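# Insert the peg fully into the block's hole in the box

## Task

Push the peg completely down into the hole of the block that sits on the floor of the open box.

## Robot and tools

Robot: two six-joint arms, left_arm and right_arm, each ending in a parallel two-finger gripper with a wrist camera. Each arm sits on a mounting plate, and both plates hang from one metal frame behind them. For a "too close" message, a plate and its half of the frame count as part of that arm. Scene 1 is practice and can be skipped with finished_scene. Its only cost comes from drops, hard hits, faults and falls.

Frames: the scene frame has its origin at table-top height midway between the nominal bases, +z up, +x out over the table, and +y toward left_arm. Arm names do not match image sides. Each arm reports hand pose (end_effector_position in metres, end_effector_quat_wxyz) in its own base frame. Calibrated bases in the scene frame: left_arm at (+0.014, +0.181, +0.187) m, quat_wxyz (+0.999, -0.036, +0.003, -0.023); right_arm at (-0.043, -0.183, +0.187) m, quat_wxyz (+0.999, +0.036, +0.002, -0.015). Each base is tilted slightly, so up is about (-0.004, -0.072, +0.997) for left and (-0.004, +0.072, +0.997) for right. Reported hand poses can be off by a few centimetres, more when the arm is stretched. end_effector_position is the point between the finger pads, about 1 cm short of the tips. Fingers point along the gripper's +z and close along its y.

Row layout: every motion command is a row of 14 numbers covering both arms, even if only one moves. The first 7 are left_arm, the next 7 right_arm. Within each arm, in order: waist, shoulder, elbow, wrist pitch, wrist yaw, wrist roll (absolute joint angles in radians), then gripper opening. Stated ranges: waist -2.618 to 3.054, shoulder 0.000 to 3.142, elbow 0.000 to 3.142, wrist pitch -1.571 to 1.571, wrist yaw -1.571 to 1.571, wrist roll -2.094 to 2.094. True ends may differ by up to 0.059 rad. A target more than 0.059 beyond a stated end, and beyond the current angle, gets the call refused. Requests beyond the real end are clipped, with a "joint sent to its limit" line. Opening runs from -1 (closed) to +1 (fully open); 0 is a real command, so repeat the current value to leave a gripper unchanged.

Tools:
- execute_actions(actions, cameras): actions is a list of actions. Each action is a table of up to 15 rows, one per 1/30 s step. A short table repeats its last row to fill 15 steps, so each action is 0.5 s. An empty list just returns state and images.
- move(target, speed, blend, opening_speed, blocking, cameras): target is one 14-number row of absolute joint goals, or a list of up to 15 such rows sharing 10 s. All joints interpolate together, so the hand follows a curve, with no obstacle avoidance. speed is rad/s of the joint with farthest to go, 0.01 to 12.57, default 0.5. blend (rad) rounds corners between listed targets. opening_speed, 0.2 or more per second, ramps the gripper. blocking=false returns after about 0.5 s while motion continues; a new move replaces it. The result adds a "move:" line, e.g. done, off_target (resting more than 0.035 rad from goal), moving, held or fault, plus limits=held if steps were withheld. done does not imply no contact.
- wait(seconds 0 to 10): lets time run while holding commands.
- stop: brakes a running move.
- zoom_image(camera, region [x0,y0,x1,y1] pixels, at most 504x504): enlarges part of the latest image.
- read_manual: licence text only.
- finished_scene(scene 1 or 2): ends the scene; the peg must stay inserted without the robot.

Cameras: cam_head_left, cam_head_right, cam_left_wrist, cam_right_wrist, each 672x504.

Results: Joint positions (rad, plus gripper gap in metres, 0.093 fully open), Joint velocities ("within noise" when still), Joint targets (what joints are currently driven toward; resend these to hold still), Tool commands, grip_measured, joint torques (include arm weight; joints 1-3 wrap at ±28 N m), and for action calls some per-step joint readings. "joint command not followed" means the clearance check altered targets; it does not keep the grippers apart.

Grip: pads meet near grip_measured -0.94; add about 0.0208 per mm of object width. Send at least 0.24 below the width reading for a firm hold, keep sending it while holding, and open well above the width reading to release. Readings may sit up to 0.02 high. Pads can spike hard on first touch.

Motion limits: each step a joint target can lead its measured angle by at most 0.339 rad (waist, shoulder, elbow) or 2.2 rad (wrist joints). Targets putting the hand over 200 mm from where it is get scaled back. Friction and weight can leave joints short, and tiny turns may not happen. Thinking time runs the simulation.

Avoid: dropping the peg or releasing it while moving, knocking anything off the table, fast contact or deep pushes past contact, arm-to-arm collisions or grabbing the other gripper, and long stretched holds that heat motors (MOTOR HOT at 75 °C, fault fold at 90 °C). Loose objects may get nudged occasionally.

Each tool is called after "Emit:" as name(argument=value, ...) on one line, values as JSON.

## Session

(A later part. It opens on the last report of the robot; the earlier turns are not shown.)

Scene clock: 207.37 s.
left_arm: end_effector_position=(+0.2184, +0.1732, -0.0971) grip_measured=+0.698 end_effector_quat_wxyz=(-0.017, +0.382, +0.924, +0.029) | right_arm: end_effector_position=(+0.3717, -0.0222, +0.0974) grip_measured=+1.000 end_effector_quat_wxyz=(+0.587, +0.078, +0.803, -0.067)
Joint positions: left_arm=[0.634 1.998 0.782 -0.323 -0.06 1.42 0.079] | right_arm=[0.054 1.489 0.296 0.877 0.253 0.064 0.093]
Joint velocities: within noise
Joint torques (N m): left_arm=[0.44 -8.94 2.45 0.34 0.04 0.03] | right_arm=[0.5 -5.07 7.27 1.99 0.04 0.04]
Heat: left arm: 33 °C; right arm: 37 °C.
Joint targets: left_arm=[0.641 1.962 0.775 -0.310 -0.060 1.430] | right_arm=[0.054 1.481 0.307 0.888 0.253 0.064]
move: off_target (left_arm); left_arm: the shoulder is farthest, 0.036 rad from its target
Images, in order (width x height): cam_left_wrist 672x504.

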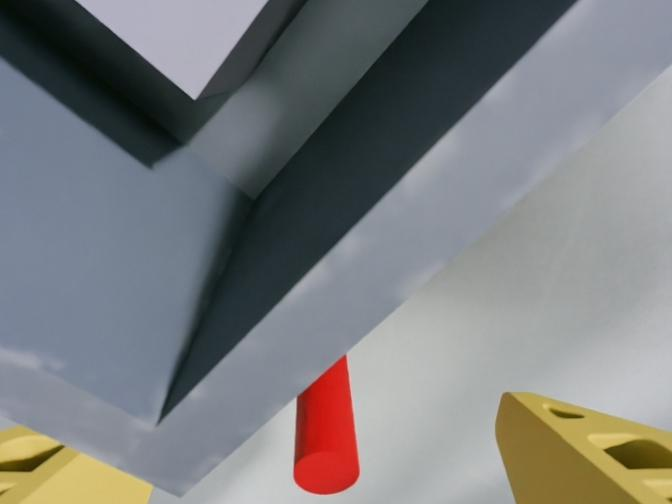

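Emit:
move(target=[[0.641,1.76,0.83,-0.55,-0.06,1.43,0.7,0.054,1.481,0.307,0.888,0.253,0.064,1],[1.4,2.05,0.565,-0.01,1.573,1.605,0.3,0.054,1.481,0.307,0.888,0.253,0.064,1],[1.4,2.45,0.63,0.333,1.573,1.605,0.3,0.054,1.481,0.307,0.888,0.253,0.064,1]], speed=[0.5,1,0.6], blend=[0.05,0.05,0], cameras=["cam_left_wrist","cam_head_right"])

Scene clock: 236.00 s.
left_arm: end_effector_position=(+0.2054, +0.1932, -0.0460) grip_measured=+0.302 end_effector_quat_wxyz=(+0.696, +0.087, +0.712, -0.036) | right_arm: end_effector_position=(+0.3717, -0.0222, +0.0974) grip_measured=+1.000 end_effector_quat_wxyz=(+0.587, +0.078, +0.803, -0.067)
Joint positions: left_arm=[1.395 2.436 0.624 0.31 1.543 1.572 0.06] | right_arm=[0.054 1.489 0.296 0.877 0.253 0.064 0.093]
Joint velocities: within noise
Joint torques (N m): left_arm=[0.75 -4.79 0.14 0.5 1.1 0.29] | right_arm=[0.49 -4.96 7.43 1.98 0.03 0.04]
Heat: left arm: 36 °C; right arm: 38 °C.
Joint targets: left_arm=[1.400 2.450 0.630 0.333 1.573 1.605] | right_arm=[0.054 1.481 0.307 0.888 0.253 0.064]
move: done; blend cut to 0 rad at target 2; target 2's new numbers were sent with left_arm's wrist yaw 0.040 rad from that target
Images, in order (width x height): cam_head_right 672x504, cam_left_wrist 672x504.

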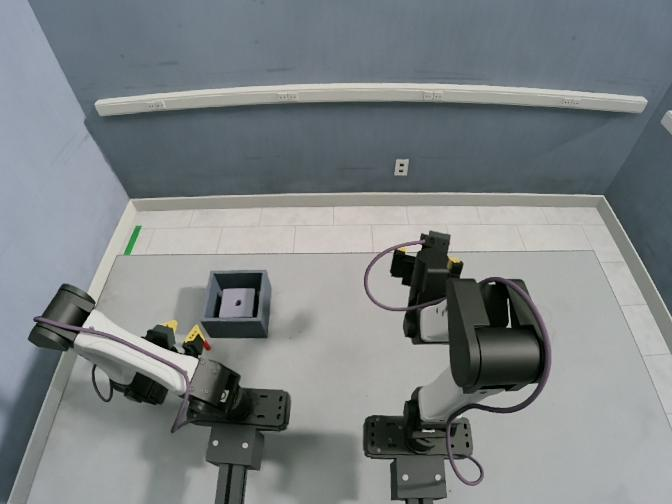

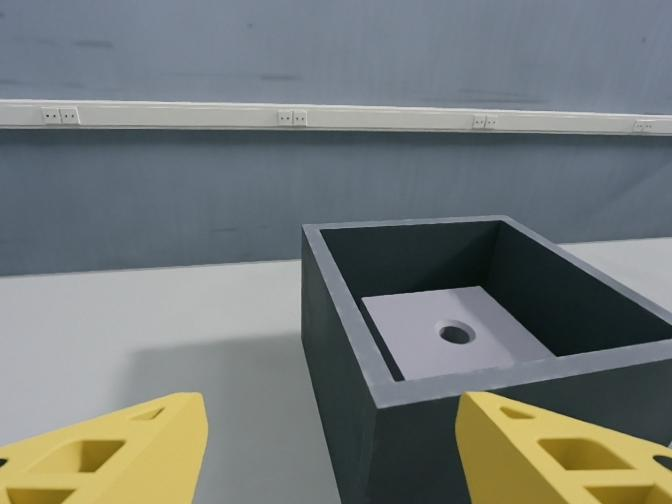

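Emit:
zoom_image(camera="cam_head_right", region=[150, 300, 250, 380])

Scaled by 5.040.

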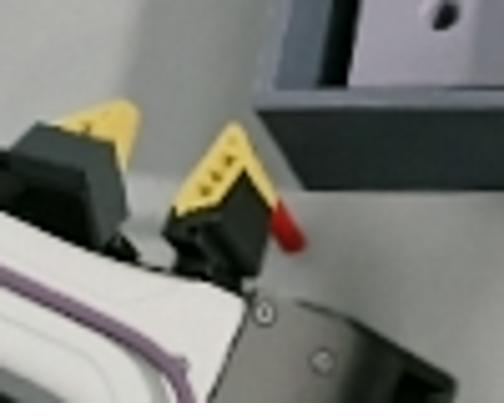

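Emit:
move(target=[[1.4,2.0,0.565,0.03,1.573,1.605,0.3,0.054,1.481,0.307,0.888,0.253,0.064,1],[1.2,1.75,0.8,-0.55,-0.03,1.43,1,0.054,1.481,0.307,0.888,0.253,0.064,1]], speed=[0.6,1], blend=[0.05,0])

Emit:
zoom_image(camera="cam_head_right", region=[130, 290, 270, 400])

Scene clock: 244.97 s.
left_arm: end_effector_position=(+0.0900, +0.2477, -0.0449) grip_measured=+1.000 end_effector_quat_wxyz=(-0.008, +0.115, +0.993, +0.015) | right_arm: end_effector_position=(+0.3717, -0.0222, +0.0974) grip_measured=+1.000 end_effector_quat_wxyz=(+0.587, +0.078, +0.803, -0.067)
Joint positions: left_arm=[1.207 1.781 0.778 -0.543 -0.023 1.439 0.093] | right_arm=[0.054 1.489 0.296 0.877 0.253 0.064 0.093]
Joint velocities: within noise
Joint torques (N m): left_arm=[-0.38 -7.84 5.68 0.04 -0.05 -0.14] | right_arm=[0.44 -5.11 7.31 2.02 0.07 0.06]
Heat: left arm: 36 °C; right arm: 38 °C.
Joint targets: left_arm=[1.200 1.750 0.800 -0.550 -0.030 1.430] | right_arm=[0.054 1.481 0.307 0.888 0.253 0.064]
move: done

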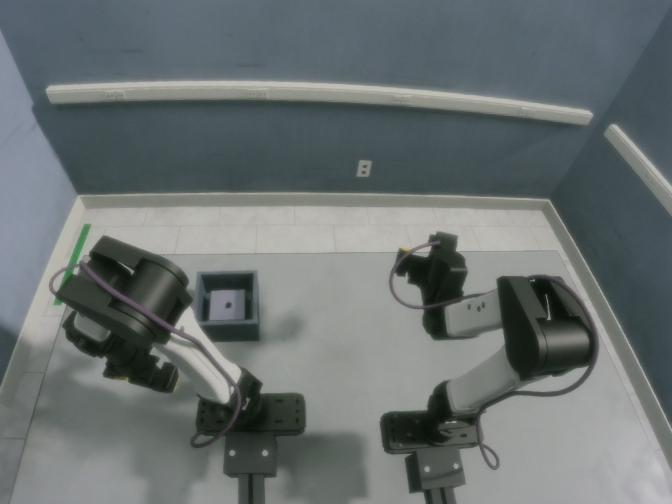

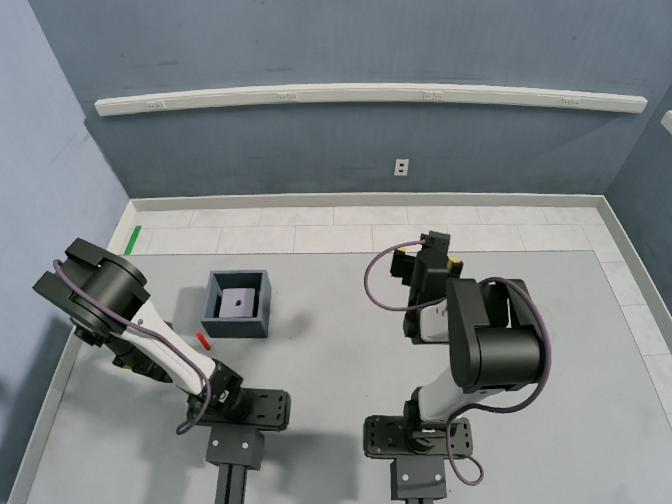

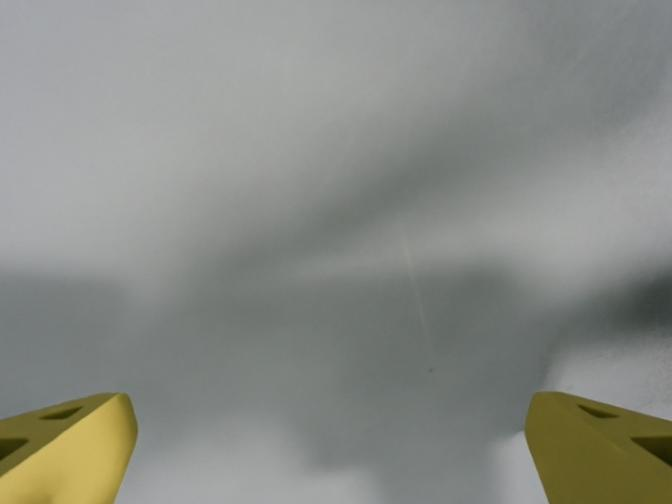

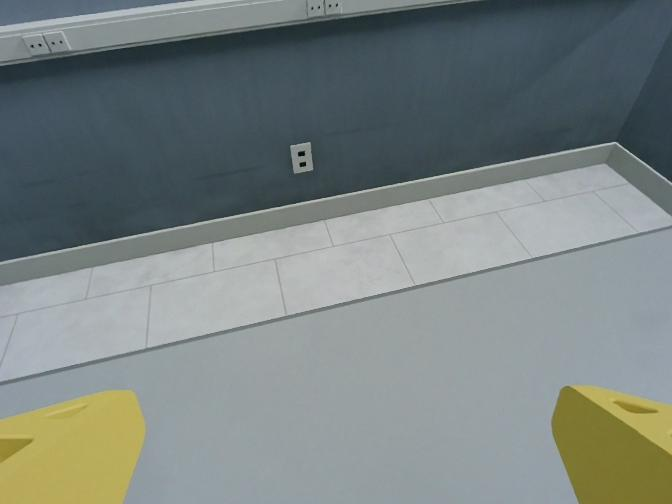

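Scaled by 3.600.

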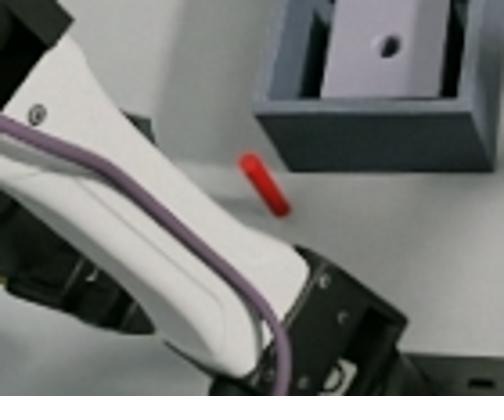

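Emit:
move(target=[[0.697,1.70,0.595,-0.40,-0.06,0.24,0.5,0.054,1.481,0.307,0.888,0.253,0.064,1]], speed=[1], cameras=["cam_left_wrist","cam_head_left"])

Scene clock: 258.73 s.
left_arm: end_effector_position=(+0.1689, +0.1545, -0.0632) grip_measured=+0.502 end_effector_quat_wxyz=(+0.002, -0.225, +0.974, +0.030) | right_arm: end_effector_position=(+0.3717, -0.0222, +0.0974) grip_measured=+1.000 end_effector_quat_wxyz=(+0.587, +0.078, +0.803, -0.067)
Joint positions: left_arm=[0.703 1.729 0.603 -0.414 -0.051 0.25 0.069] | right_arm=[0.054 1.489 0.296 0.877 0.253 0.064 0.093]
Joint velocities: within noise
Joint torques (N m): left_arm=[-0.4 -6.8 2.78 0.39 -0.11 -0.16] | right_arm=[0.5 -5.04 7.3 1.99 0.07 0.03]
Heat: left arm: 37 °C; right arm: 39 °C.
Joint targets: left_arm=[0.697 1.700 0.595 -0.400 -0.060 0.240] | right_arm=[0.054 1.481 0.307 0.888 0.253 0.064]
move: done
Images, in order (width x height): cam_head_left 672x504, cam_left_wrist 672x504.

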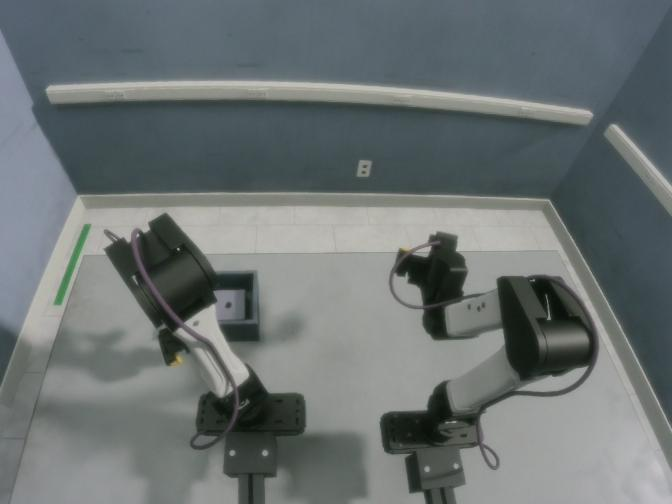

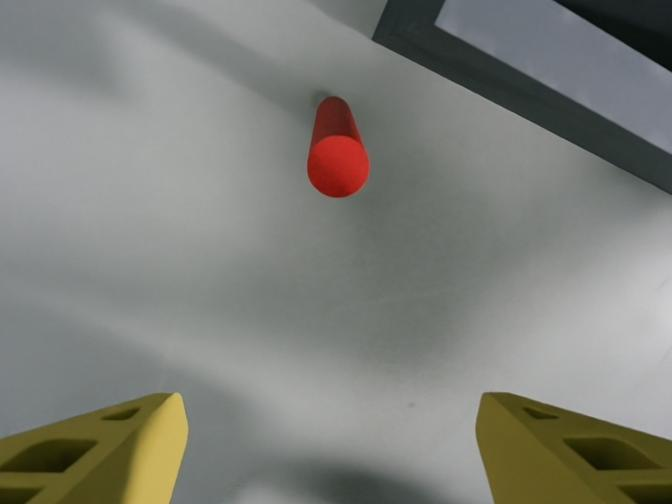

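Emit:
move(target=[[0.697,1.70,0.595,-0.40,-0.06,0.24,0.4,0.054,1.481,0.307,0.888,0.253,0.064,1],[1.4,2.04,0.555,-0.01,1.573,1.605,0.4,0.054,1.481,0.307,0.888,0.253,0.064,1],[1.4,2.45,0.626,0.333,1.573,1.605,0.4,0.054,1.481,0.307,0.888,0.253,0.064,1]], speed=[1,0.9,0.5], blend=[0.0,0.0,0], cameras=["cam_left_wrist","cam_head_right"])

Emit:
zoom_image(camera="cam_head_right", region=[150, 300, 250, 380])

Scene clock: 269.07 s.
left_arm: end_effector_position=(+0.2052, +0.1920, -0.0458) grip_measured=+0.402 end_effector_quat_wxyz=(+0.696, +0.085, +0.712, -0.039) | right_arm: end_effector_position=(+0.3717, -0.0222, +0.0974) grip_measured=+1.000 end_effector_quat_wxyz=(+0.587, +0.078, +0.803, -0.067)
Joint positions: left_arm=[1.394 2.436 0.621 0.31 1.544 1.569 0.064] | right_arm=[0.054 1.489 0.296 0.877 0.253 0.064 0.093]
Joint velocities: within noise
Joint torques (N m): left_arm=[0.8 -4.72 0.09 0.48 1.11 0.3] | right_arm=[0.51 -5 7.32 1.98 0.05 0.02]
Heat: left arm: 36 °C; right arm: 39 °C.
Joint targets: left_arm=[1.400 2.450 0.626 0.333 1.573 1.605] | right_arm=[0.054 1.481 0.307 0.888 0.253 0.064]
move: off_target (left_arm); left_arm: the wrist roll is farthest, 0.036 rad from its target
Images, in order (width x height): cam_head_right 672x504, cam_left_wrist 672x504.

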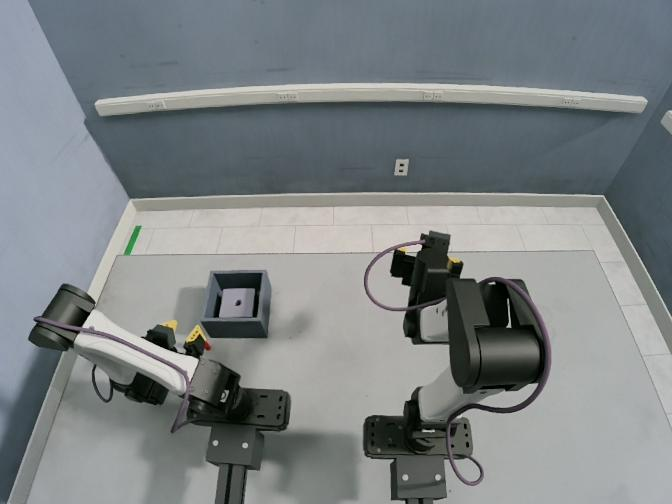

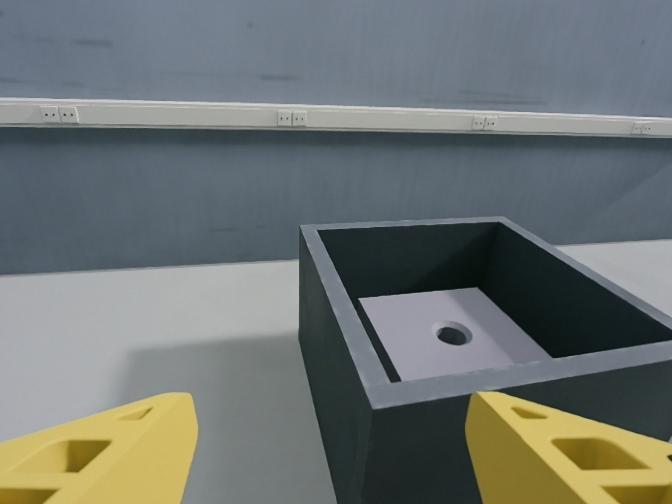

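Scaled by 5.040.

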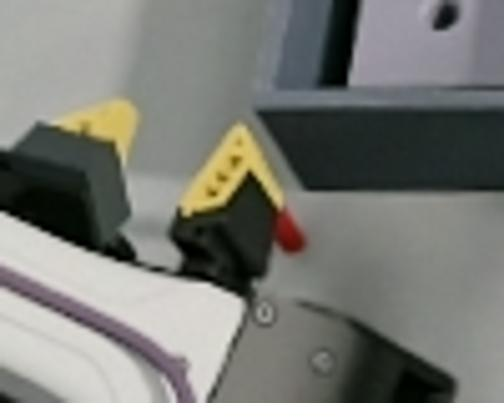

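Emit:
move(target=[[1.4,2.62,0.675,0.46,1.573,1.605,0.4,0.054,1.481,0.307,0.888,0.253,0.064,1]], speed=0.3, cameras=["cam_left_wrist","cam_head_right"])

Emit:
zoom_image(camera="cam_head_right", region=[150, 300, 250, 380])

Scene clock: 279.83 s.
left_arm: end_effector_position=(+0.2044, +0.1871, -0.0797) grip_measured=+0.402 end_effector_quat_wxyz=(+0.697, +0.085, +0.711, -0.039) | right_arm: end_effector_position=(+0.3717, -0.0222, +0.0974) grip_measured=+1.000 end_effector_quat_wxyz=(+0.587, +0.078, +0.803, -0.067)
Joint positions: left_arm=[1.394 2.605 0.667 0.432 1.546 1.569 0.064] | right_arm=[0.054 1.489 0.296 0.877 0.253 0.064 0.093]
Joint velocities: within noise
Joint torques (N m): left_arm=[0.79 -4.72 -0.36 0.54 1.06 0.31] | right_arm=[0.57 -5 7.39 2 0.07 0.05]
Heat: left arm: 35 °C; right arm: 39 °C.
Joint targets: left_arm=[1.400 2.620 0.675 0.460 1.573 1.605] | right_arm=[0.054 1.481 0.307 0.888 0.253 0.064]
move: off_target (left_arm); left_arm: the wrist roll is farthest, 0.036 rad from its target
Images, in order (width x height): cam_head_right 672x504, cam_left_wrist 672x504.

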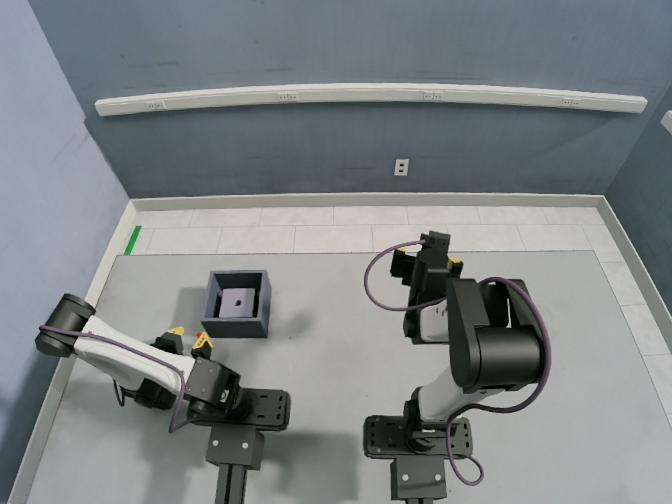

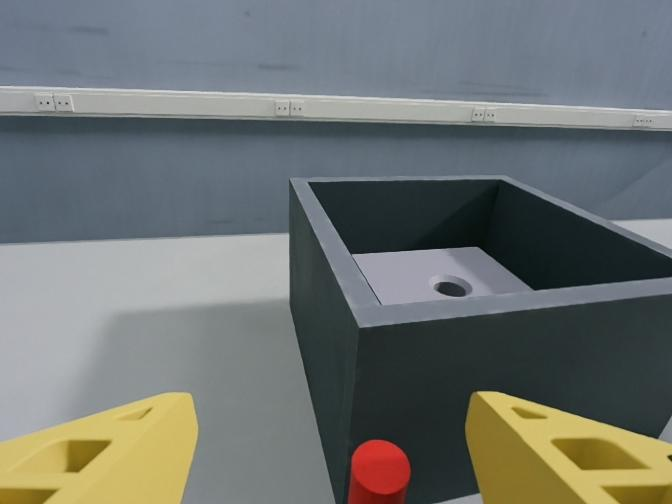

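Scaled by 5.040.

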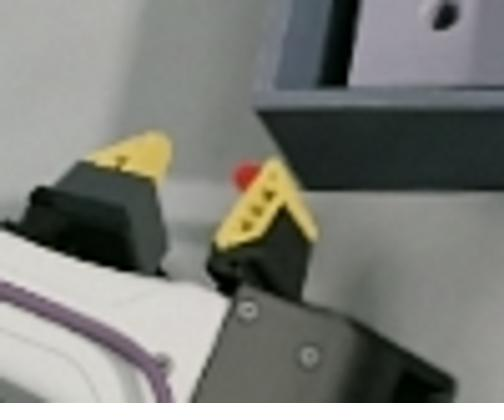

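Emit:
move(target=[[1.4,2.762,0.715,0.568,1.573,1.605,0.4,0.054,1.481,0.307,0.888,0.253,0.064,1],[1.4,2.762,0.715,0.568,1.573,1.605,-0.92,0.054,1.481,0.307,0.888,0.253,0.064,1]], speed=0.3, opening_speed=0.7, cameras=["cam_left_wrist"])

Scene clock: 286.80 s.
left_arm: end_effector_position=(+0.2029, +0.1790, -0.1086) grip_measured=-0.806 end_effector_quat_wxyz=(+0.697, +0.087, +0.711, -0.037) | right_arm: end_effector_position=(+0.3717, -0.0222, +0.0974) grip_measured=+1.000 end_effector_quat_wxyz=(+0.587, +0.078, +0.803, -0.067)
Joint positions: left_arm=[1.394 2.747 0.706 0.54 1.546 1.569 0.007] | right_arm=[0.054 1.489 0.296 0.877 0.253 0.064 0.093]
Joint velocities: within noise
Joint torques (N m): left_arm=[0.76 -4.67 -0.88 0.55 1.08 0.3] | right_arm=[0.55 -5.05 7.27 2 0.06 0.03]
Heat: left arm: 35 °C; right arm: 39 °C.
Joint targets: left_arm=[1.400 2.762 0.715 0.568 1.573 1.605] | right_arm=[0.054 1.481 0.307 0.888 0.253 0.064]
move: off_target (left_arm); target 2's new numbers were sent with left_arm's wrist roll 0.036 rad from that target; left_arm: the wrist roll is farthest, 0.036 rad from its target
Images, in order (width x height): cam_left_wrist 672x504.

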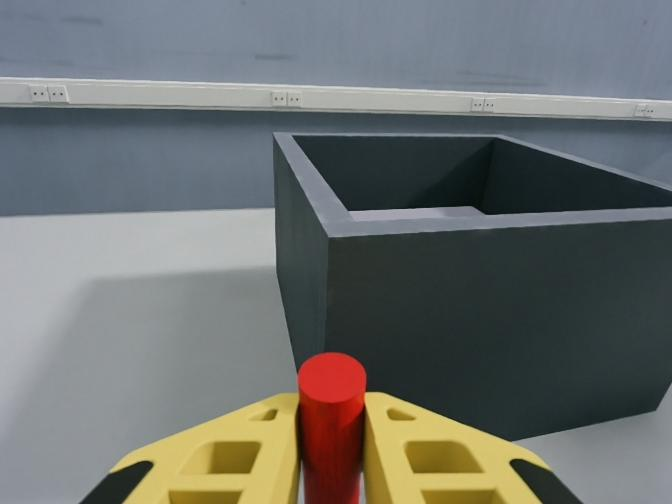

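Emit:
move(target=[[1.4,2.66,0.715,0.468,1.573,1.605,-0.92,0.054,1.481,0.307,0.888,0.253,0.064,1],[1.65,2.66,0.715,0.468,1.573,1.605,-0.92,0.054,1.481,0.307,0.888,0.253,0.064,1],[1.65,2.725,0.715,0.533,1.573,1.605,-0.92,0.054,1.481,0.307,0.888,0.253,0.064,1]], speed=[0.3,0.4,0.15], cameras=[])

Emit:
move(target=[1.65,2.74,0.715,0.548,1.573,1.605,-0.92,0.054,1.481,0.307,0.888,0.253,0.064,1], speed=0.1, cameras=["cam_left_wrist"])

Scene clock: 298.90 s.
left_arm: end_effector_position=(+0.1510, +0.2298, -0.1031) grip_measured=-0.822 end_effector_quat_wxyz=(+0.693, -0.001, +0.719, +0.054) | right_arm: end_effector_position=(+0.3717, -0.0222, +0.0974) grip_measured=+1.000 end_effector_quat_wxyz=(+0.587, +0.078, +0.803, -0.067)
Joint positions: left_arm=[1.648 2.709 0.706 0.506 1.536 1.574 0.006] | right_arm=[0.054 1.489 0.296 0.877 0.253 0.064 0.093]
Joint velocities: within noise
Joint torques (N m): left_arm=[0.68 -4.78 -0.65 0.55 1.19 0.24] | right_arm=[0.51 -5.04 7.31 1.97 0.04 0.03]
Heat: left arm: 34 °C; right arm: 39 °C.
Joint targets: left_arm=[1.650 2.725 0.715 0.533 1.573 1.605] | right_arm=[0.054 1.481 0.307 0.888 0.253 0.064]
move: off_target (left_arm); left_arm: the wrist yaw is farthest, 0.037 rad from its target
No camera images: "cameras" was empty.

Scene clock: 299.63 s.
left_arm: end_effector_position=(+0.1512, +0.2280, -0.1053) grip_measured=-0.822 end_effector_quat_wxyz=(+0.693, -0.001, +0.718, +0.055) | right_arm: end_effector_position=(+0.3717, -0.0222, +0.0974) grip_measured=+1.000 end_effector_quat_wxyz=(+0.587, +0.078, +0.803, -0.067)
Joint positions: left_arm=[1.648 2.723 0.706 0.52 1.538 1.574 0.006] | right_arm=[0.054 1.489 0.296 0.877 0.253 0.064 0.093]
Joint velocities: within noise
Joint torques (N m): left_arm=[0.66 -4.56 -0.7 0.6 1.16 0.24] | right_arm=[0.57 -5.15 7.39 1.99 0.05 0.03]
Heat: left arm: 34 °C; right arm: 39 °C.
Joint targets: left_arm=[1.650 2.740 0.715 0.548 1.573 1.605] | right_arm=[0.054 1.481 0.307 0.888 0.253 0.064]
move: done
Images, in order (width x height): cam_left_wrist 672x504.

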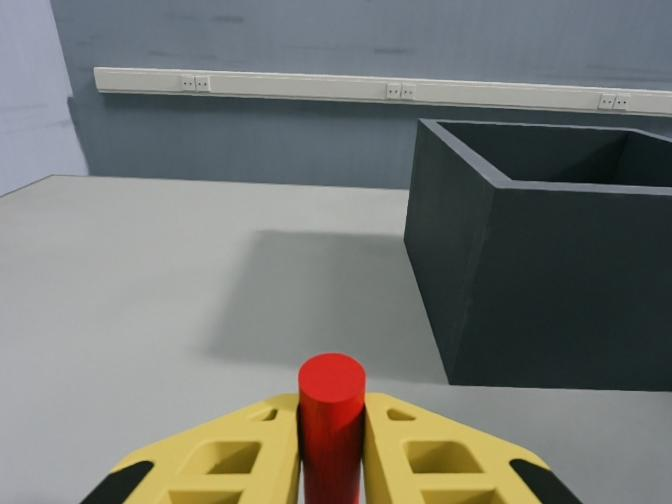

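Emit:
move(target=[1.65,2.755,0.715,0.563,1.573,1.605,-0.92,0.054,1.481,0.307,0.888,0.253,0.064,1], speed=0.1, cameras=[])

Emit:
move(target=[1.65,2.77,0.715,0.578,1.573,1.605,-0.92,0.054,1.481,0.307,0.888,0.253,0.064,1], speed=0.1, cameras=[])

Scene clock: 304.43 s.
left_arm: end_effector_position=(+0.1513, +0.2268, -0.1057) grip_measured=-0.822 end_effector_quat_wxyz=(+0.697, +0.003, +0.715, +0.058) | right_arm: end_effector_position=(+0.3717, -0.0222, +0.0974) grip_measured=+1.000 end_effector_quat_wxyz=(+0.587, +0.078, +0.803, -0.067)
Joint positions: left_arm=[1.648 2.735 0.706 0.541 1.549 1.574 0.006] | right_arm=[0.054 1.489 0.296 0.877 0.253 0.064 0.093]
Joint velocities: within noise
Joint torques (N m): left_arm=[0.62 -4.31 -0.81 0.52 1.04 0.25] | right_arm=[0.43 -5.08 7.32 2 0.05 0.02]
Heat: left arm: 34 °C; right arm: 39 °C.
Joint targets: left_arm=[1.650 2.755 0.715 0.563 1.573 1.605] | right_arm=[0.054 1.481 0.307 0.888 0.253 0.064]
move: done
No camera images: "cameras" was empty.

Scene clock: 305.20 s.
left_arm: end_effector_position=(+0.1514, +0.2254, -0.1060) grip_measured=-0.822 end_effector_quat_wxyz=(+0.701, +0.006, +0.711, +0.061) | right_arm: end_effector_position=(+0.3717, -0.0222, +0.0974) grip_measured=+1.000 end_effector_quat_wxyz=(+0.587, +0.078, +0.803, -0.067)
Joint positions: left_arm=[1.648 2.747 0.706 0.56 1.561 1.575 0.006] | right_arm=[0.054 1.489 0.296 0.877 0.253 0.064 0.093]
Joint velocities: within noise
Joint torques (N m): left_arm=[0.61 -4.08 -0.9 0.46 0.9 0.25] | right_arm=[0.4 -4.86 7.36 1.98 0.04 0.05]
Heat: left arm: 34 °C; right arm: 39 °C.
Joint targets: left_arm=[1.650 2.770 0.715 0.578 1.573 1.605] | right_arm=[0.054 1.481 0.307 0.888 0.253 0.064]
move: done
No camera images: "cameras" was empty.

Emit:
move(target=[[1.65,2.766,0.715,0.562,1.573,1.605,-0.92,0.054,1.481,0.307,0.888,0.253,0.064,1],[1.65,2.766,0.715,0.562,1.573,1.605,0.3,0.054,1.481,0.307,0.888,0.253,0.064,1]], speed=0.1, opening_speed=0.6, cameras=["cam_left_wrist"])

Emit:
move(target=[[1.65,2.455,0.583,0.389,1.573,1.605,0.3,0.054,1.481,0.307,0.888,0.253,0.064,1],[1.65,2.02,0.555,-0.01,1.573,1.605,0.3,0.054,1.481,0.307,0.888,0.253,0.064,1],[0.903,1.82,0.822,-0.47,-0.04,0.31,0.7,0.054,1.481,0.307,0.888,0.253,0.064,1]], speed=[0.4,0.8,1], blend=[0.03,0.1,0], cameras=["cam_left_wrist","cam_head_right"])

Scene clock: 320.40 s.
left_arm: end_effector_position=(+0.1514, +0.2252, -0.1086) grip_measured=+0.298 end_effector_quat_wxyz=(+0.696, +0.003, +0.716, +0.058) | right_arm: end_effector_position=(+0.3717, -0.0222, +0.0974) grip_measured=+1.000 end_effector_quat_wxyz=(+0.587, +0.078, +0.803, -0.067)
Joint positions: left_arm=[1.648 2.747 0.706 0.554 1.546 1.573 0.06] | right_arm=[0.054 1.489 0.296 0.877 0.253 0.064 0.093]
Joint velocities: within noise
Joint torques (N m): left_arm=[0.65 -4.41 -0.92 0.36 1.08 0.26] | right_arm=[0.46 -5.12 7.21 2 0.07 0.04]
Heat: left arm: 33 °C; right arm: 40 °C.
Joint targets: left_arm=[1.650 2.766 0.715 0.562 1.573 1.605] | right_arm=[0.054 1.481 0.307 0.888 0.253 0.064]
move: done
Images, in order (width x height): cam_left_wrist 672x504.

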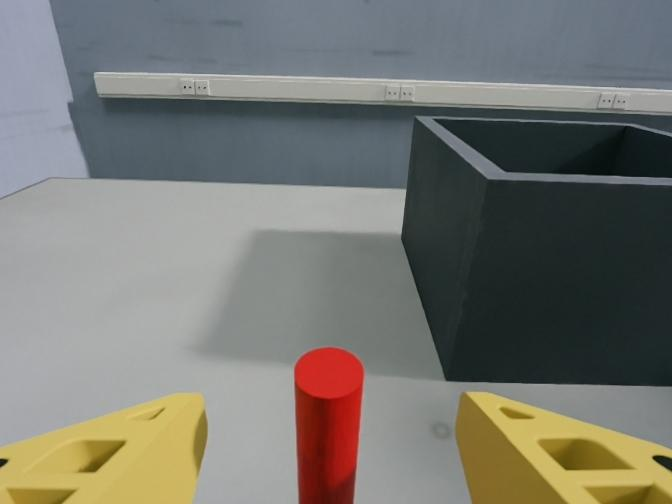

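Scene clock: 324.73 s.
left_arm: end_effector_position=(+0.1688, +0.2240, -0.0579) grip_measured=+0.698 end_effector_quat_wxyz=(+0.013, -0.290, +0.957, +0.028) | right_arm: end_effector_position=(+0.3717, -0.0222, +0.0974) grip_measured=+1.000 end_effector_quat_wxyz=(+0.587, +0.078, +0.803, -0.067)
Joint positions: left_arm=[0.906 1.853 0.801 -0.464 -0.031 0.319 0.079] | right_arm=[0.054 1.489 0.296 0.877 0.253 0.064 0.093]
Joint velocities: within noise
Joint torques (N m): left_arm=[-0.21 -8.38 5.59 0.2 -0.11 -0.14] | right_arm=[0.57 -5.15 7.31 2.01 0.08 0.03]
Heat: left arm: 34 °C; right arm: 40 °C.
Joint targets: left_arm=[0.903 1.820 0.822 -0.470 -0.040 0.310] | right_arm=[0.054 1.481 0.307 0.888 0.253 0.064]
move: done
Images, in order (width x height): cam_head_right 672x504, cam_left_wrist 672x504.

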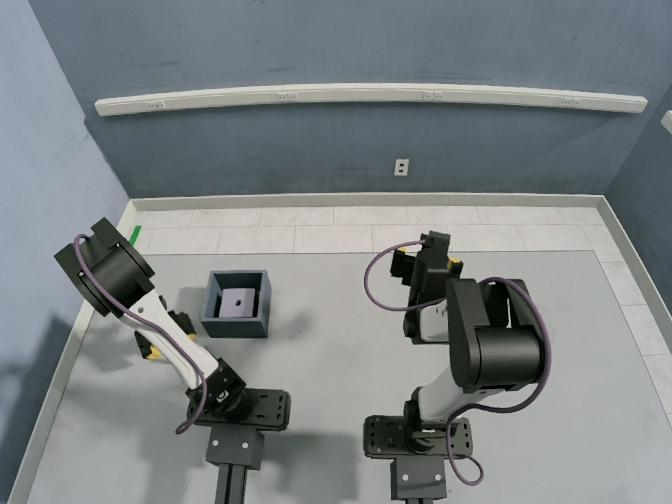

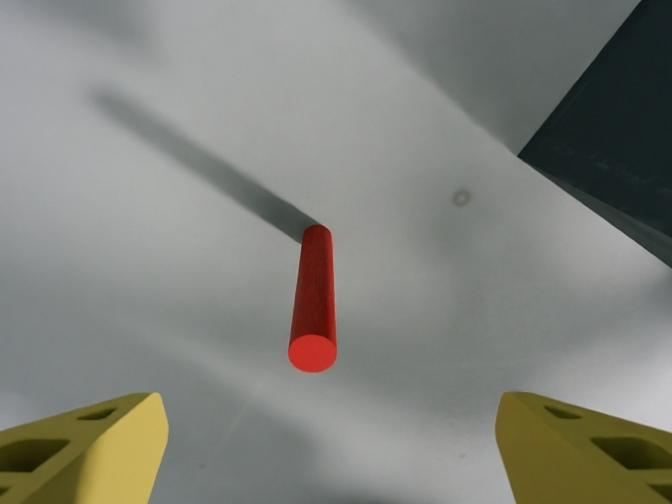

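Emit:
move(target=[[0.923,2.042,0.771,-0.25,-0.052,0.32,0.7,0.054,1.481,0.307,0.888,0.253,0.064,1]], speed=[0.3], cameras=["cam_left_wrist"])

Scene clock: 332.50 s.
left_arm: end_effector_position=(+0.1672, +0.2296, -0.1051) grip_measured=+0.698 end_effector_quat_wxyz=(+0.010, -0.294, +0.955, +0.034) | right_arm: end_effector_position=(+0.3717, -0.0222, +0.0974) grip_measured=+1.000 end_effector_quat_wxyz=(+0.587, +0.078, +0.803, -0.067)
Joint positions: left_arm=[0.916 2.028 0.777 -0.265 -0.043 0.319 0.079] | right_arm=[0.054 1.489 0.296 0.877 0.253 0.064 0.093]
Joint velocities: within noise
Joint torques (N m): left_arm=[0.58 -5.03 2.41 0.43 -0.12 -0.04] | right_arm=[0.51 -5.07 7.41 2.01 0.08 0.06]
Heat: left arm: 36 °C; right arm: 40 °C.
Joint targets: left_arm=[0.923 2.042 0.771 -0.250 -0.052 0.320] | right_arm=[0.054 1.481 0.307 0.888 0.253 0.064]
move: done
Images, in order (width x height): cam_left_wrist 672x504.

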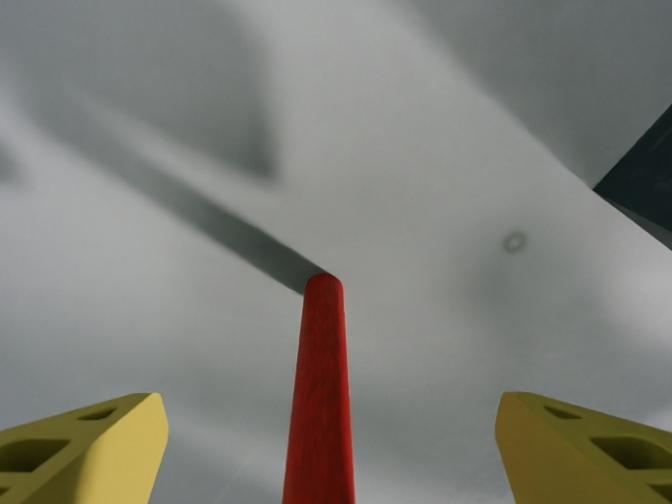

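Emit:
move(target=[[0.933,2.042,0.771,-0.25,-0.052,0.32,0.7,0.054,1.481,0.307,0.888,0.253,0.064,1],[0.933,2.042,0.771,-0.25,-0.052,0.32,-0.92,0.054,1.481,0.307,0.888,0.253,0.064,1]], speed=[0.2], opening_speed=0.9, cameras=["cam_left_wrist"])

speed must be one number or one for each of the 2 targets, got a list of 1; nothing of the call was run

Emit:
move(target=[[0.933,2.042,0.771,-0.25,-0.052,0.32,0.7,0.054,1.481,0.307,0.888,0.253,0.064,1],[0.933,2.042,0.771,-0.25,-0.052,0.32,-0.92,0.054,1.481,0.307,0.888,0.253,0.064,1]], speed=0.2, opening_speed=0.9, cameras=["cam_left_wrist"])

Scene clock: 342.23 s.
left_arm: end_effector_position=(+0.1650, +0.2314, -0.1051) grip_measured=-0.801 end_effector_quat_wxyz=(+0.010, -0.299, +0.954, +0.034) | right_arm: end_effector_position=(+0.3717, -0.0222, +0.0974) grip_measured=+1.000 end_effector_quat_wxyz=(+0.587, +0.078, +0.803, -0.067)
Joint positions: left_arm=[0.926 2.028 0.777 -0.264 -0.043 0.319 0.007] | right_arm=[0.054 1.489 0.296 0.877 0.253 0.064 0.093]
Joint velocities: within noise
Joint torques (N m): left_arm=[0.69 -4.97 2.37 0.45 -0.12 -0.05] | right_arm=[0.58 -5.03 7.39 2.01 0.07 0.03]
Heat: left arm: 35 °C; right arm: 40 °C.
Joint targets: left_arm=[0.933 2.042 0.771 -0.250 -0.052 0.320] | right_arm=[0.054 1.481 0.307 0.888 0.253 0.064]
move: done
Images, in order (width x height): cam_left_wrist 672x504.

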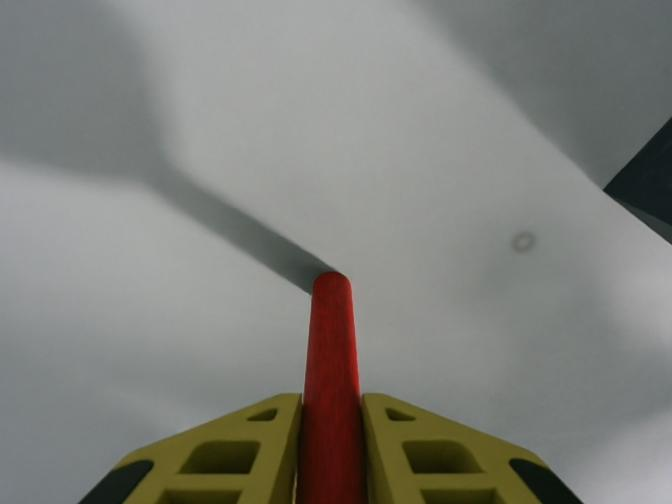

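Emit:
move(target=[[0.933,1.7,0.93,-0.70,-0.052,0.32,-0.92,0.054,1.481,0.307,0.888,0.253,0.064,1],[0.223,1.785,1.16,-0.90,-0.075,0.223,-0.92,0.054,1.481,0.307,0.888,0.253,0.064,1]], speed=[0.5,0.8], cameras=["cam_left_wrist","cam_head_right"])

Scene clock: 354.77 s.
left_arm: end_effector_position=(+0.3046, +0.0801, +0.0337) grip_measured=-0.816 end_effector_quat_wxyz=(+0.014, +0.005, +0.999, +0.037) | right_arm: end_effector_position=(+0.3717, -0.0222, +0.0974) grip_measured=+1.000 end_effector_quat_wxyz=(+0.587, +0.078, +0.803, -0.067)
Joint positions: left_arm=[0.222 1.767 1.132 -0.893 -0.067 0.233 0.006] | right_arm=[0.054 1.489 0.296 0.877 0.253 0.064 0.093]
Joint velocities: within noise
Joint torques (N m): left_arm=[-0.08 -4.6 7.73 0.29 -0.11 -0.14] | right_arm=[0.55 -5.22 7.27 2.01 0.05 0.01]
Heat: left arm: 35 °C; right arm: 40 °C.
Joint targets: left_arm=[0.223 1.785 1.160 -0.900 -0.075 0.223] | right_arm=[0.054 1.481 0.307 0.888 0.253 0.064]
move: done
Images, in order (width x height): cam_head_right 672x504, cam_left_wrist 672x504.

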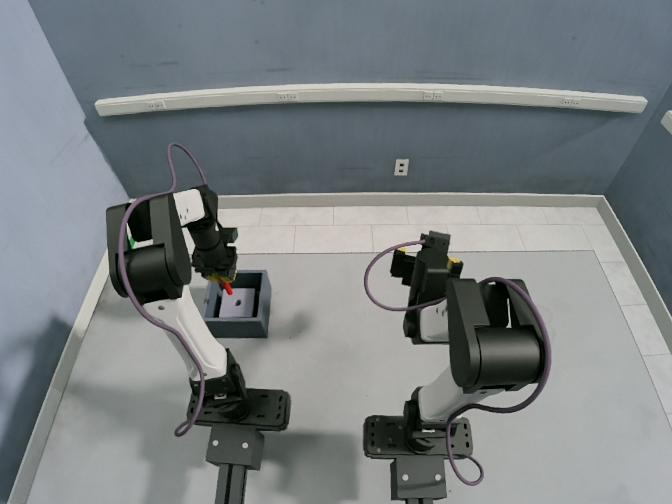

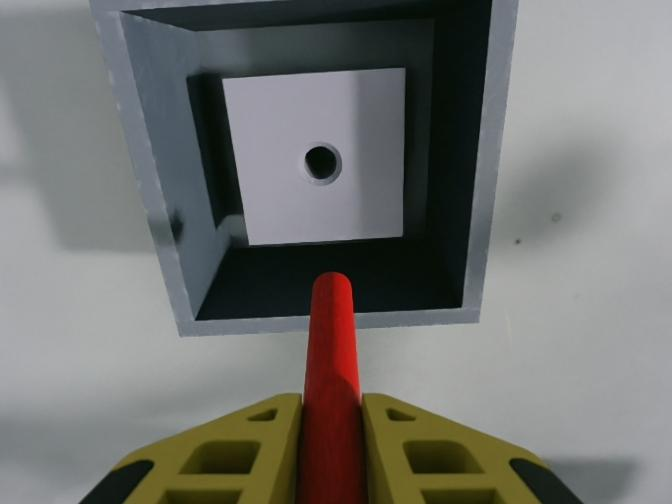

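Emit:
move(target=[[0.238,1.957,1.196,-0.768,-0.076,0.233,-0.92,0.054,1.481,0.307,0.888,0.253,0.064,1]], speed=0.3, cameras=["cam_left_wrist"])

Emit:
zoom_image(camera="cam_left_wrist", region=[250, 200, 410, 320])

Scene clock: 366.07 s.
left_arm: end_effector_position=(+0.3246, +0.0879, -0.0111) grip_measured=-0.816 end_effector_quat_wxyz=(-0.001, +0.001, +0.999, +0.034) | right_arm: end_effector_position=(+0.3717, -0.0222, +0.0974) grip_measured=+1.000 end_effector_quat_wxyz=(+0.587, +0.078, +0.803, -0.067)
Joint positions: left_arm=[0.231 1.942 1.166 -0.781 -0.067 0.232 0.006] | right_arm=[0.054 1.489 0.296 0.877 0.253 0.064 0.093]
Joint velocities: within noise
Joint torques (N m): left_arm=[0.34 -5.85 7.46 0.42 -0.11 -0.05] | right_arm=[0.46 -5.08 7.35 2 0.07 0.03]
Heat: left arm: 34 °C; right arm: 40 °C.
Joint targets: left_arm=[0.238 1.957 1.196 -0.768 -0.076 0.233] | right_arm=[0.054 1.481 0.307 0.888 0.253 0.064]
move: done
Images, in order (width x height): cam_left_wrist 672x504.

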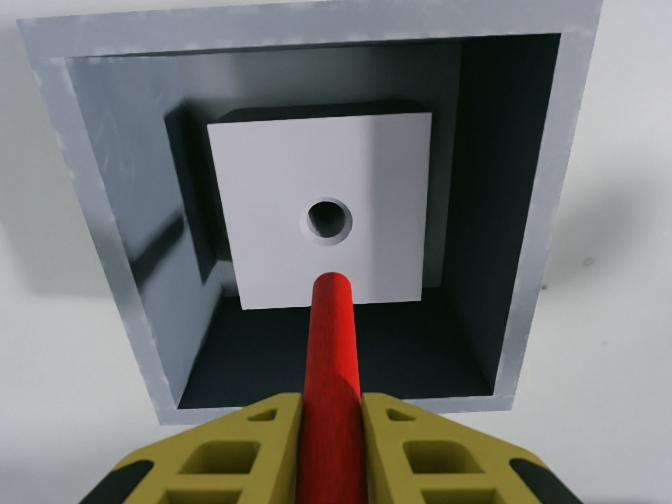

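Scaled by 3.150.

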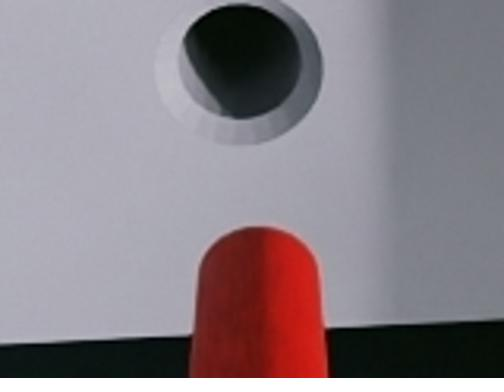

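Emit:
move(target=[[0.237,2.061,1.256,-0.723,-0.076,0.233,-0.92,0.054,1.481,0.307,0.888,0.253,0.064,1]], speed=0.25, cameras=["cam_left_wrist"])

Emit:
zoom_image(camera="cam_left_wrist", region=[250, 220, 410, 340])

Scene clock: 375.20 s.
left_arm: end_effector_position=(+0.3446, +0.0926, -0.0306) grip_measured=-0.816 end_effector_quat_wxyz=(+0.002, +0.000, +0.999, +0.035) | right_arm: end_effector_position=(+0.3717, -0.0222, +0.0974) grip_measured=+1.000 end_effector_quat_wxyz=(+0.587, +0.078, +0.803, -0.067)
Joint positions: left_arm=[0.231 2.044 1.229 -0.736 -0.067 0.232 0.006] | right_arm=[0.054 1.489 0.296 0.877 0.253 0.064 0.093]
Joint velocities: within noise
Joint torques (N m): left_arm=[0.2 -6.32 7.15 0.41 -0.11 -0.05] | right_arm=[0.4 -5.08 7.35 2.01 0.05 0.05]
Heat: left arm: 35 °C; right arm: 41 °C.
Joint targets: left_arm=[0.237 2.061 1.256 -0.723 -0.076 0.233] | right_arm=[0.054 1.481 0.307 0.888 0.253 0.064]
move: done
Images, in order (width x height): cam_left_wrist 672x504.

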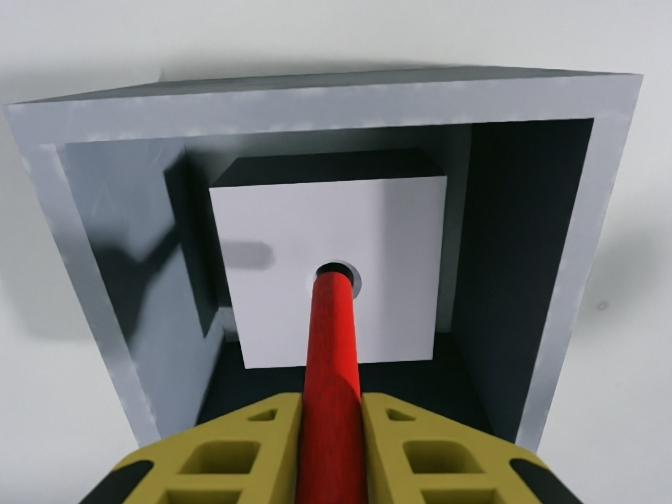

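Scaled by 3.150.

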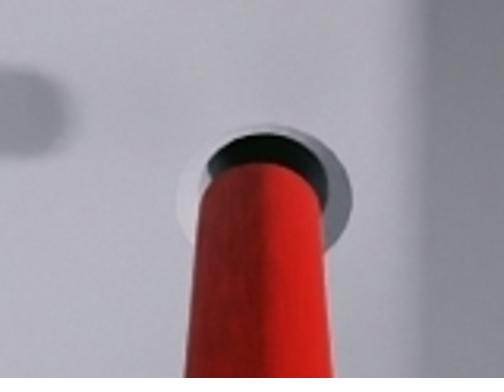

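Emit:
move(target=[[0.244,2.074,1.162,-0.645,-0.076,0.238,-0.92,0.054,1.481,0.307,0.888,0.253,0.064,1]], speed=0.2, cameras=["cam_left_wrist"])

Emit:
zoom_image(camera="cam_left_wrist", region=[250, 220, 410, 340])

Scene clock: 385.23 s.
left_arm: end_effector_position=(+0.3378, +0.0931, -0.0475) grip_measured=-0.816 end_effector_quat_wxyz=(+0.004, -0.003, +0.999, +0.035) | right_arm: end_effector_position=(+0.3717, -0.0222, +0.0974) grip_measured=+1.000 end_effector_quat_wxyz=(+0.587, +0.078, +0.803, -0.067)
Joint positions: left_arm=[0.237 2.058 1.169 -0.659 -0.067 0.232 0.006] | right_arm=[0.054 1.489 0.296 0.877 0.253 0.064 0.093]
Joint velocities: within noise
Joint torques (N m): left_arm=[0.29 -6.26 3.95 0.45 -0.11 0.01] | right_arm=[0.54 -5.03 7.32 1.98 0.04 0.04]
Heat: left arm: 35 °C; right arm: 41 °C.
Joint targets: left_arm=[0.244 2.074 1.162 -0.645 -0.076 0.238] | right_arm=[0.054 1.481 0.307 0.888 0.253 0.064]
move: done
Images, in order (width x height): cam_left_wrist 672x504.

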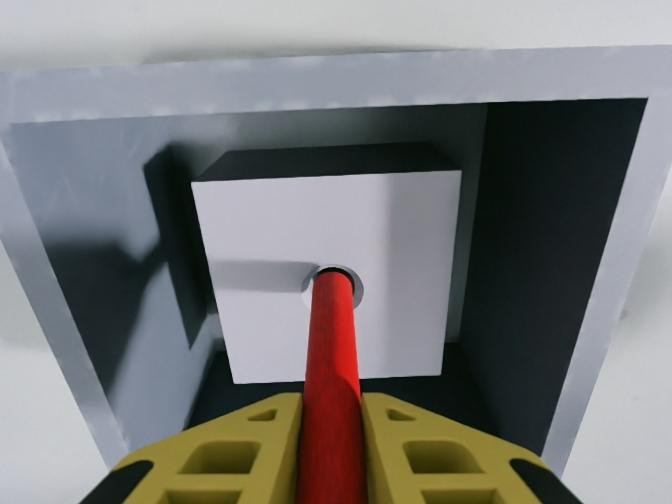

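Scaled by 3.150.

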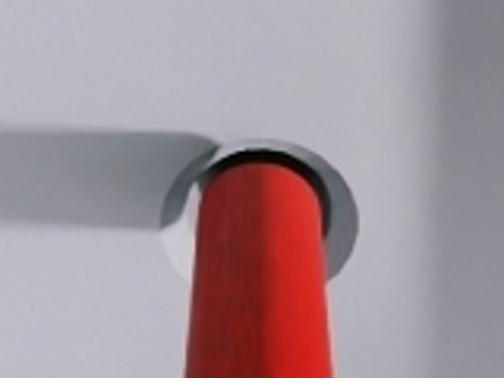

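Emit:
move(target=[[0.247,2.07,1.147,-0.63,-0.076,0.24,-0.92,0.054,1.481,0.307,0.888,0.253,0.064,1],[0.249,2.106,1.143,-0.597,-0.076,0.24,-0.92,0.054,1.481,0.307,0.888,0.253,0.064,1]], speed=0.12, cameras=["cam_left_wrist"])

Emit:
zoom_image(camera="cam_left_wrist", region=[250, 220, 410, 340])

Scene clock: 391.33 s.
left_arm: end_effector_position=(+0.3352, +0.0942, -0.0607) grip_measured=-0.816 end_effector_quat_wxyz=(+0.000, -0.005, +0.999, +0.035) | right_arm: end_effector_position=(+0.3717, -0.0222, +0.0974) grip_measured=+1.000 end_effector_quat_wxyz=(+0.587, +0.078, +0.803, -0.067)
Joint positions: left_arm=[0.241 2.088 1.152 -0.619 -0.068 0.232 0.006] | right_arm=[0.054 1.489 0.296 0.877 0.253 0.064 0.093]
Joint velocities: within noise
Joint torques (N m): left_arm=[0.35 -6.16 3.69 0.51 -0.11 0.03] | right_arm=[0.4 -5.04 7.36 1.98 0.04 0.03]
Heat: left arm: 35 °C; right arm: 41 °C.
Joint targets: left_arm=[0.249 2.106 1.143 -0.597 -0.076 0.240] | right_arm=[0.054 1.481 0.307 0.888 0.253 0.064]
move: done
Images, in order (width x height): cam_left_wrist 672x504.

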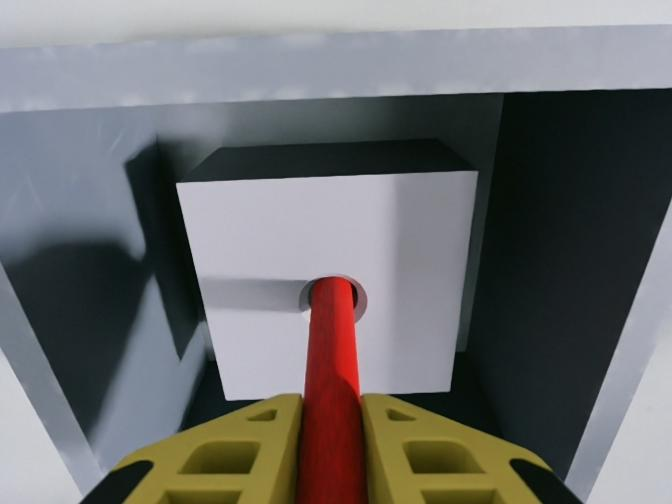

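Scaled by 3.150.

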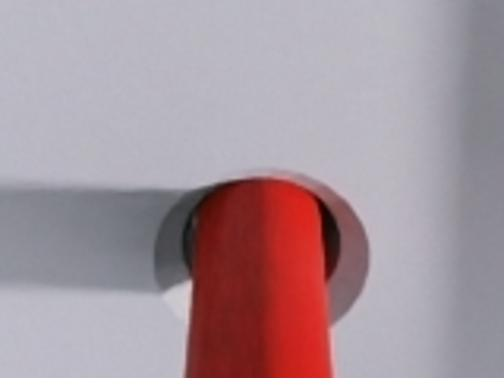

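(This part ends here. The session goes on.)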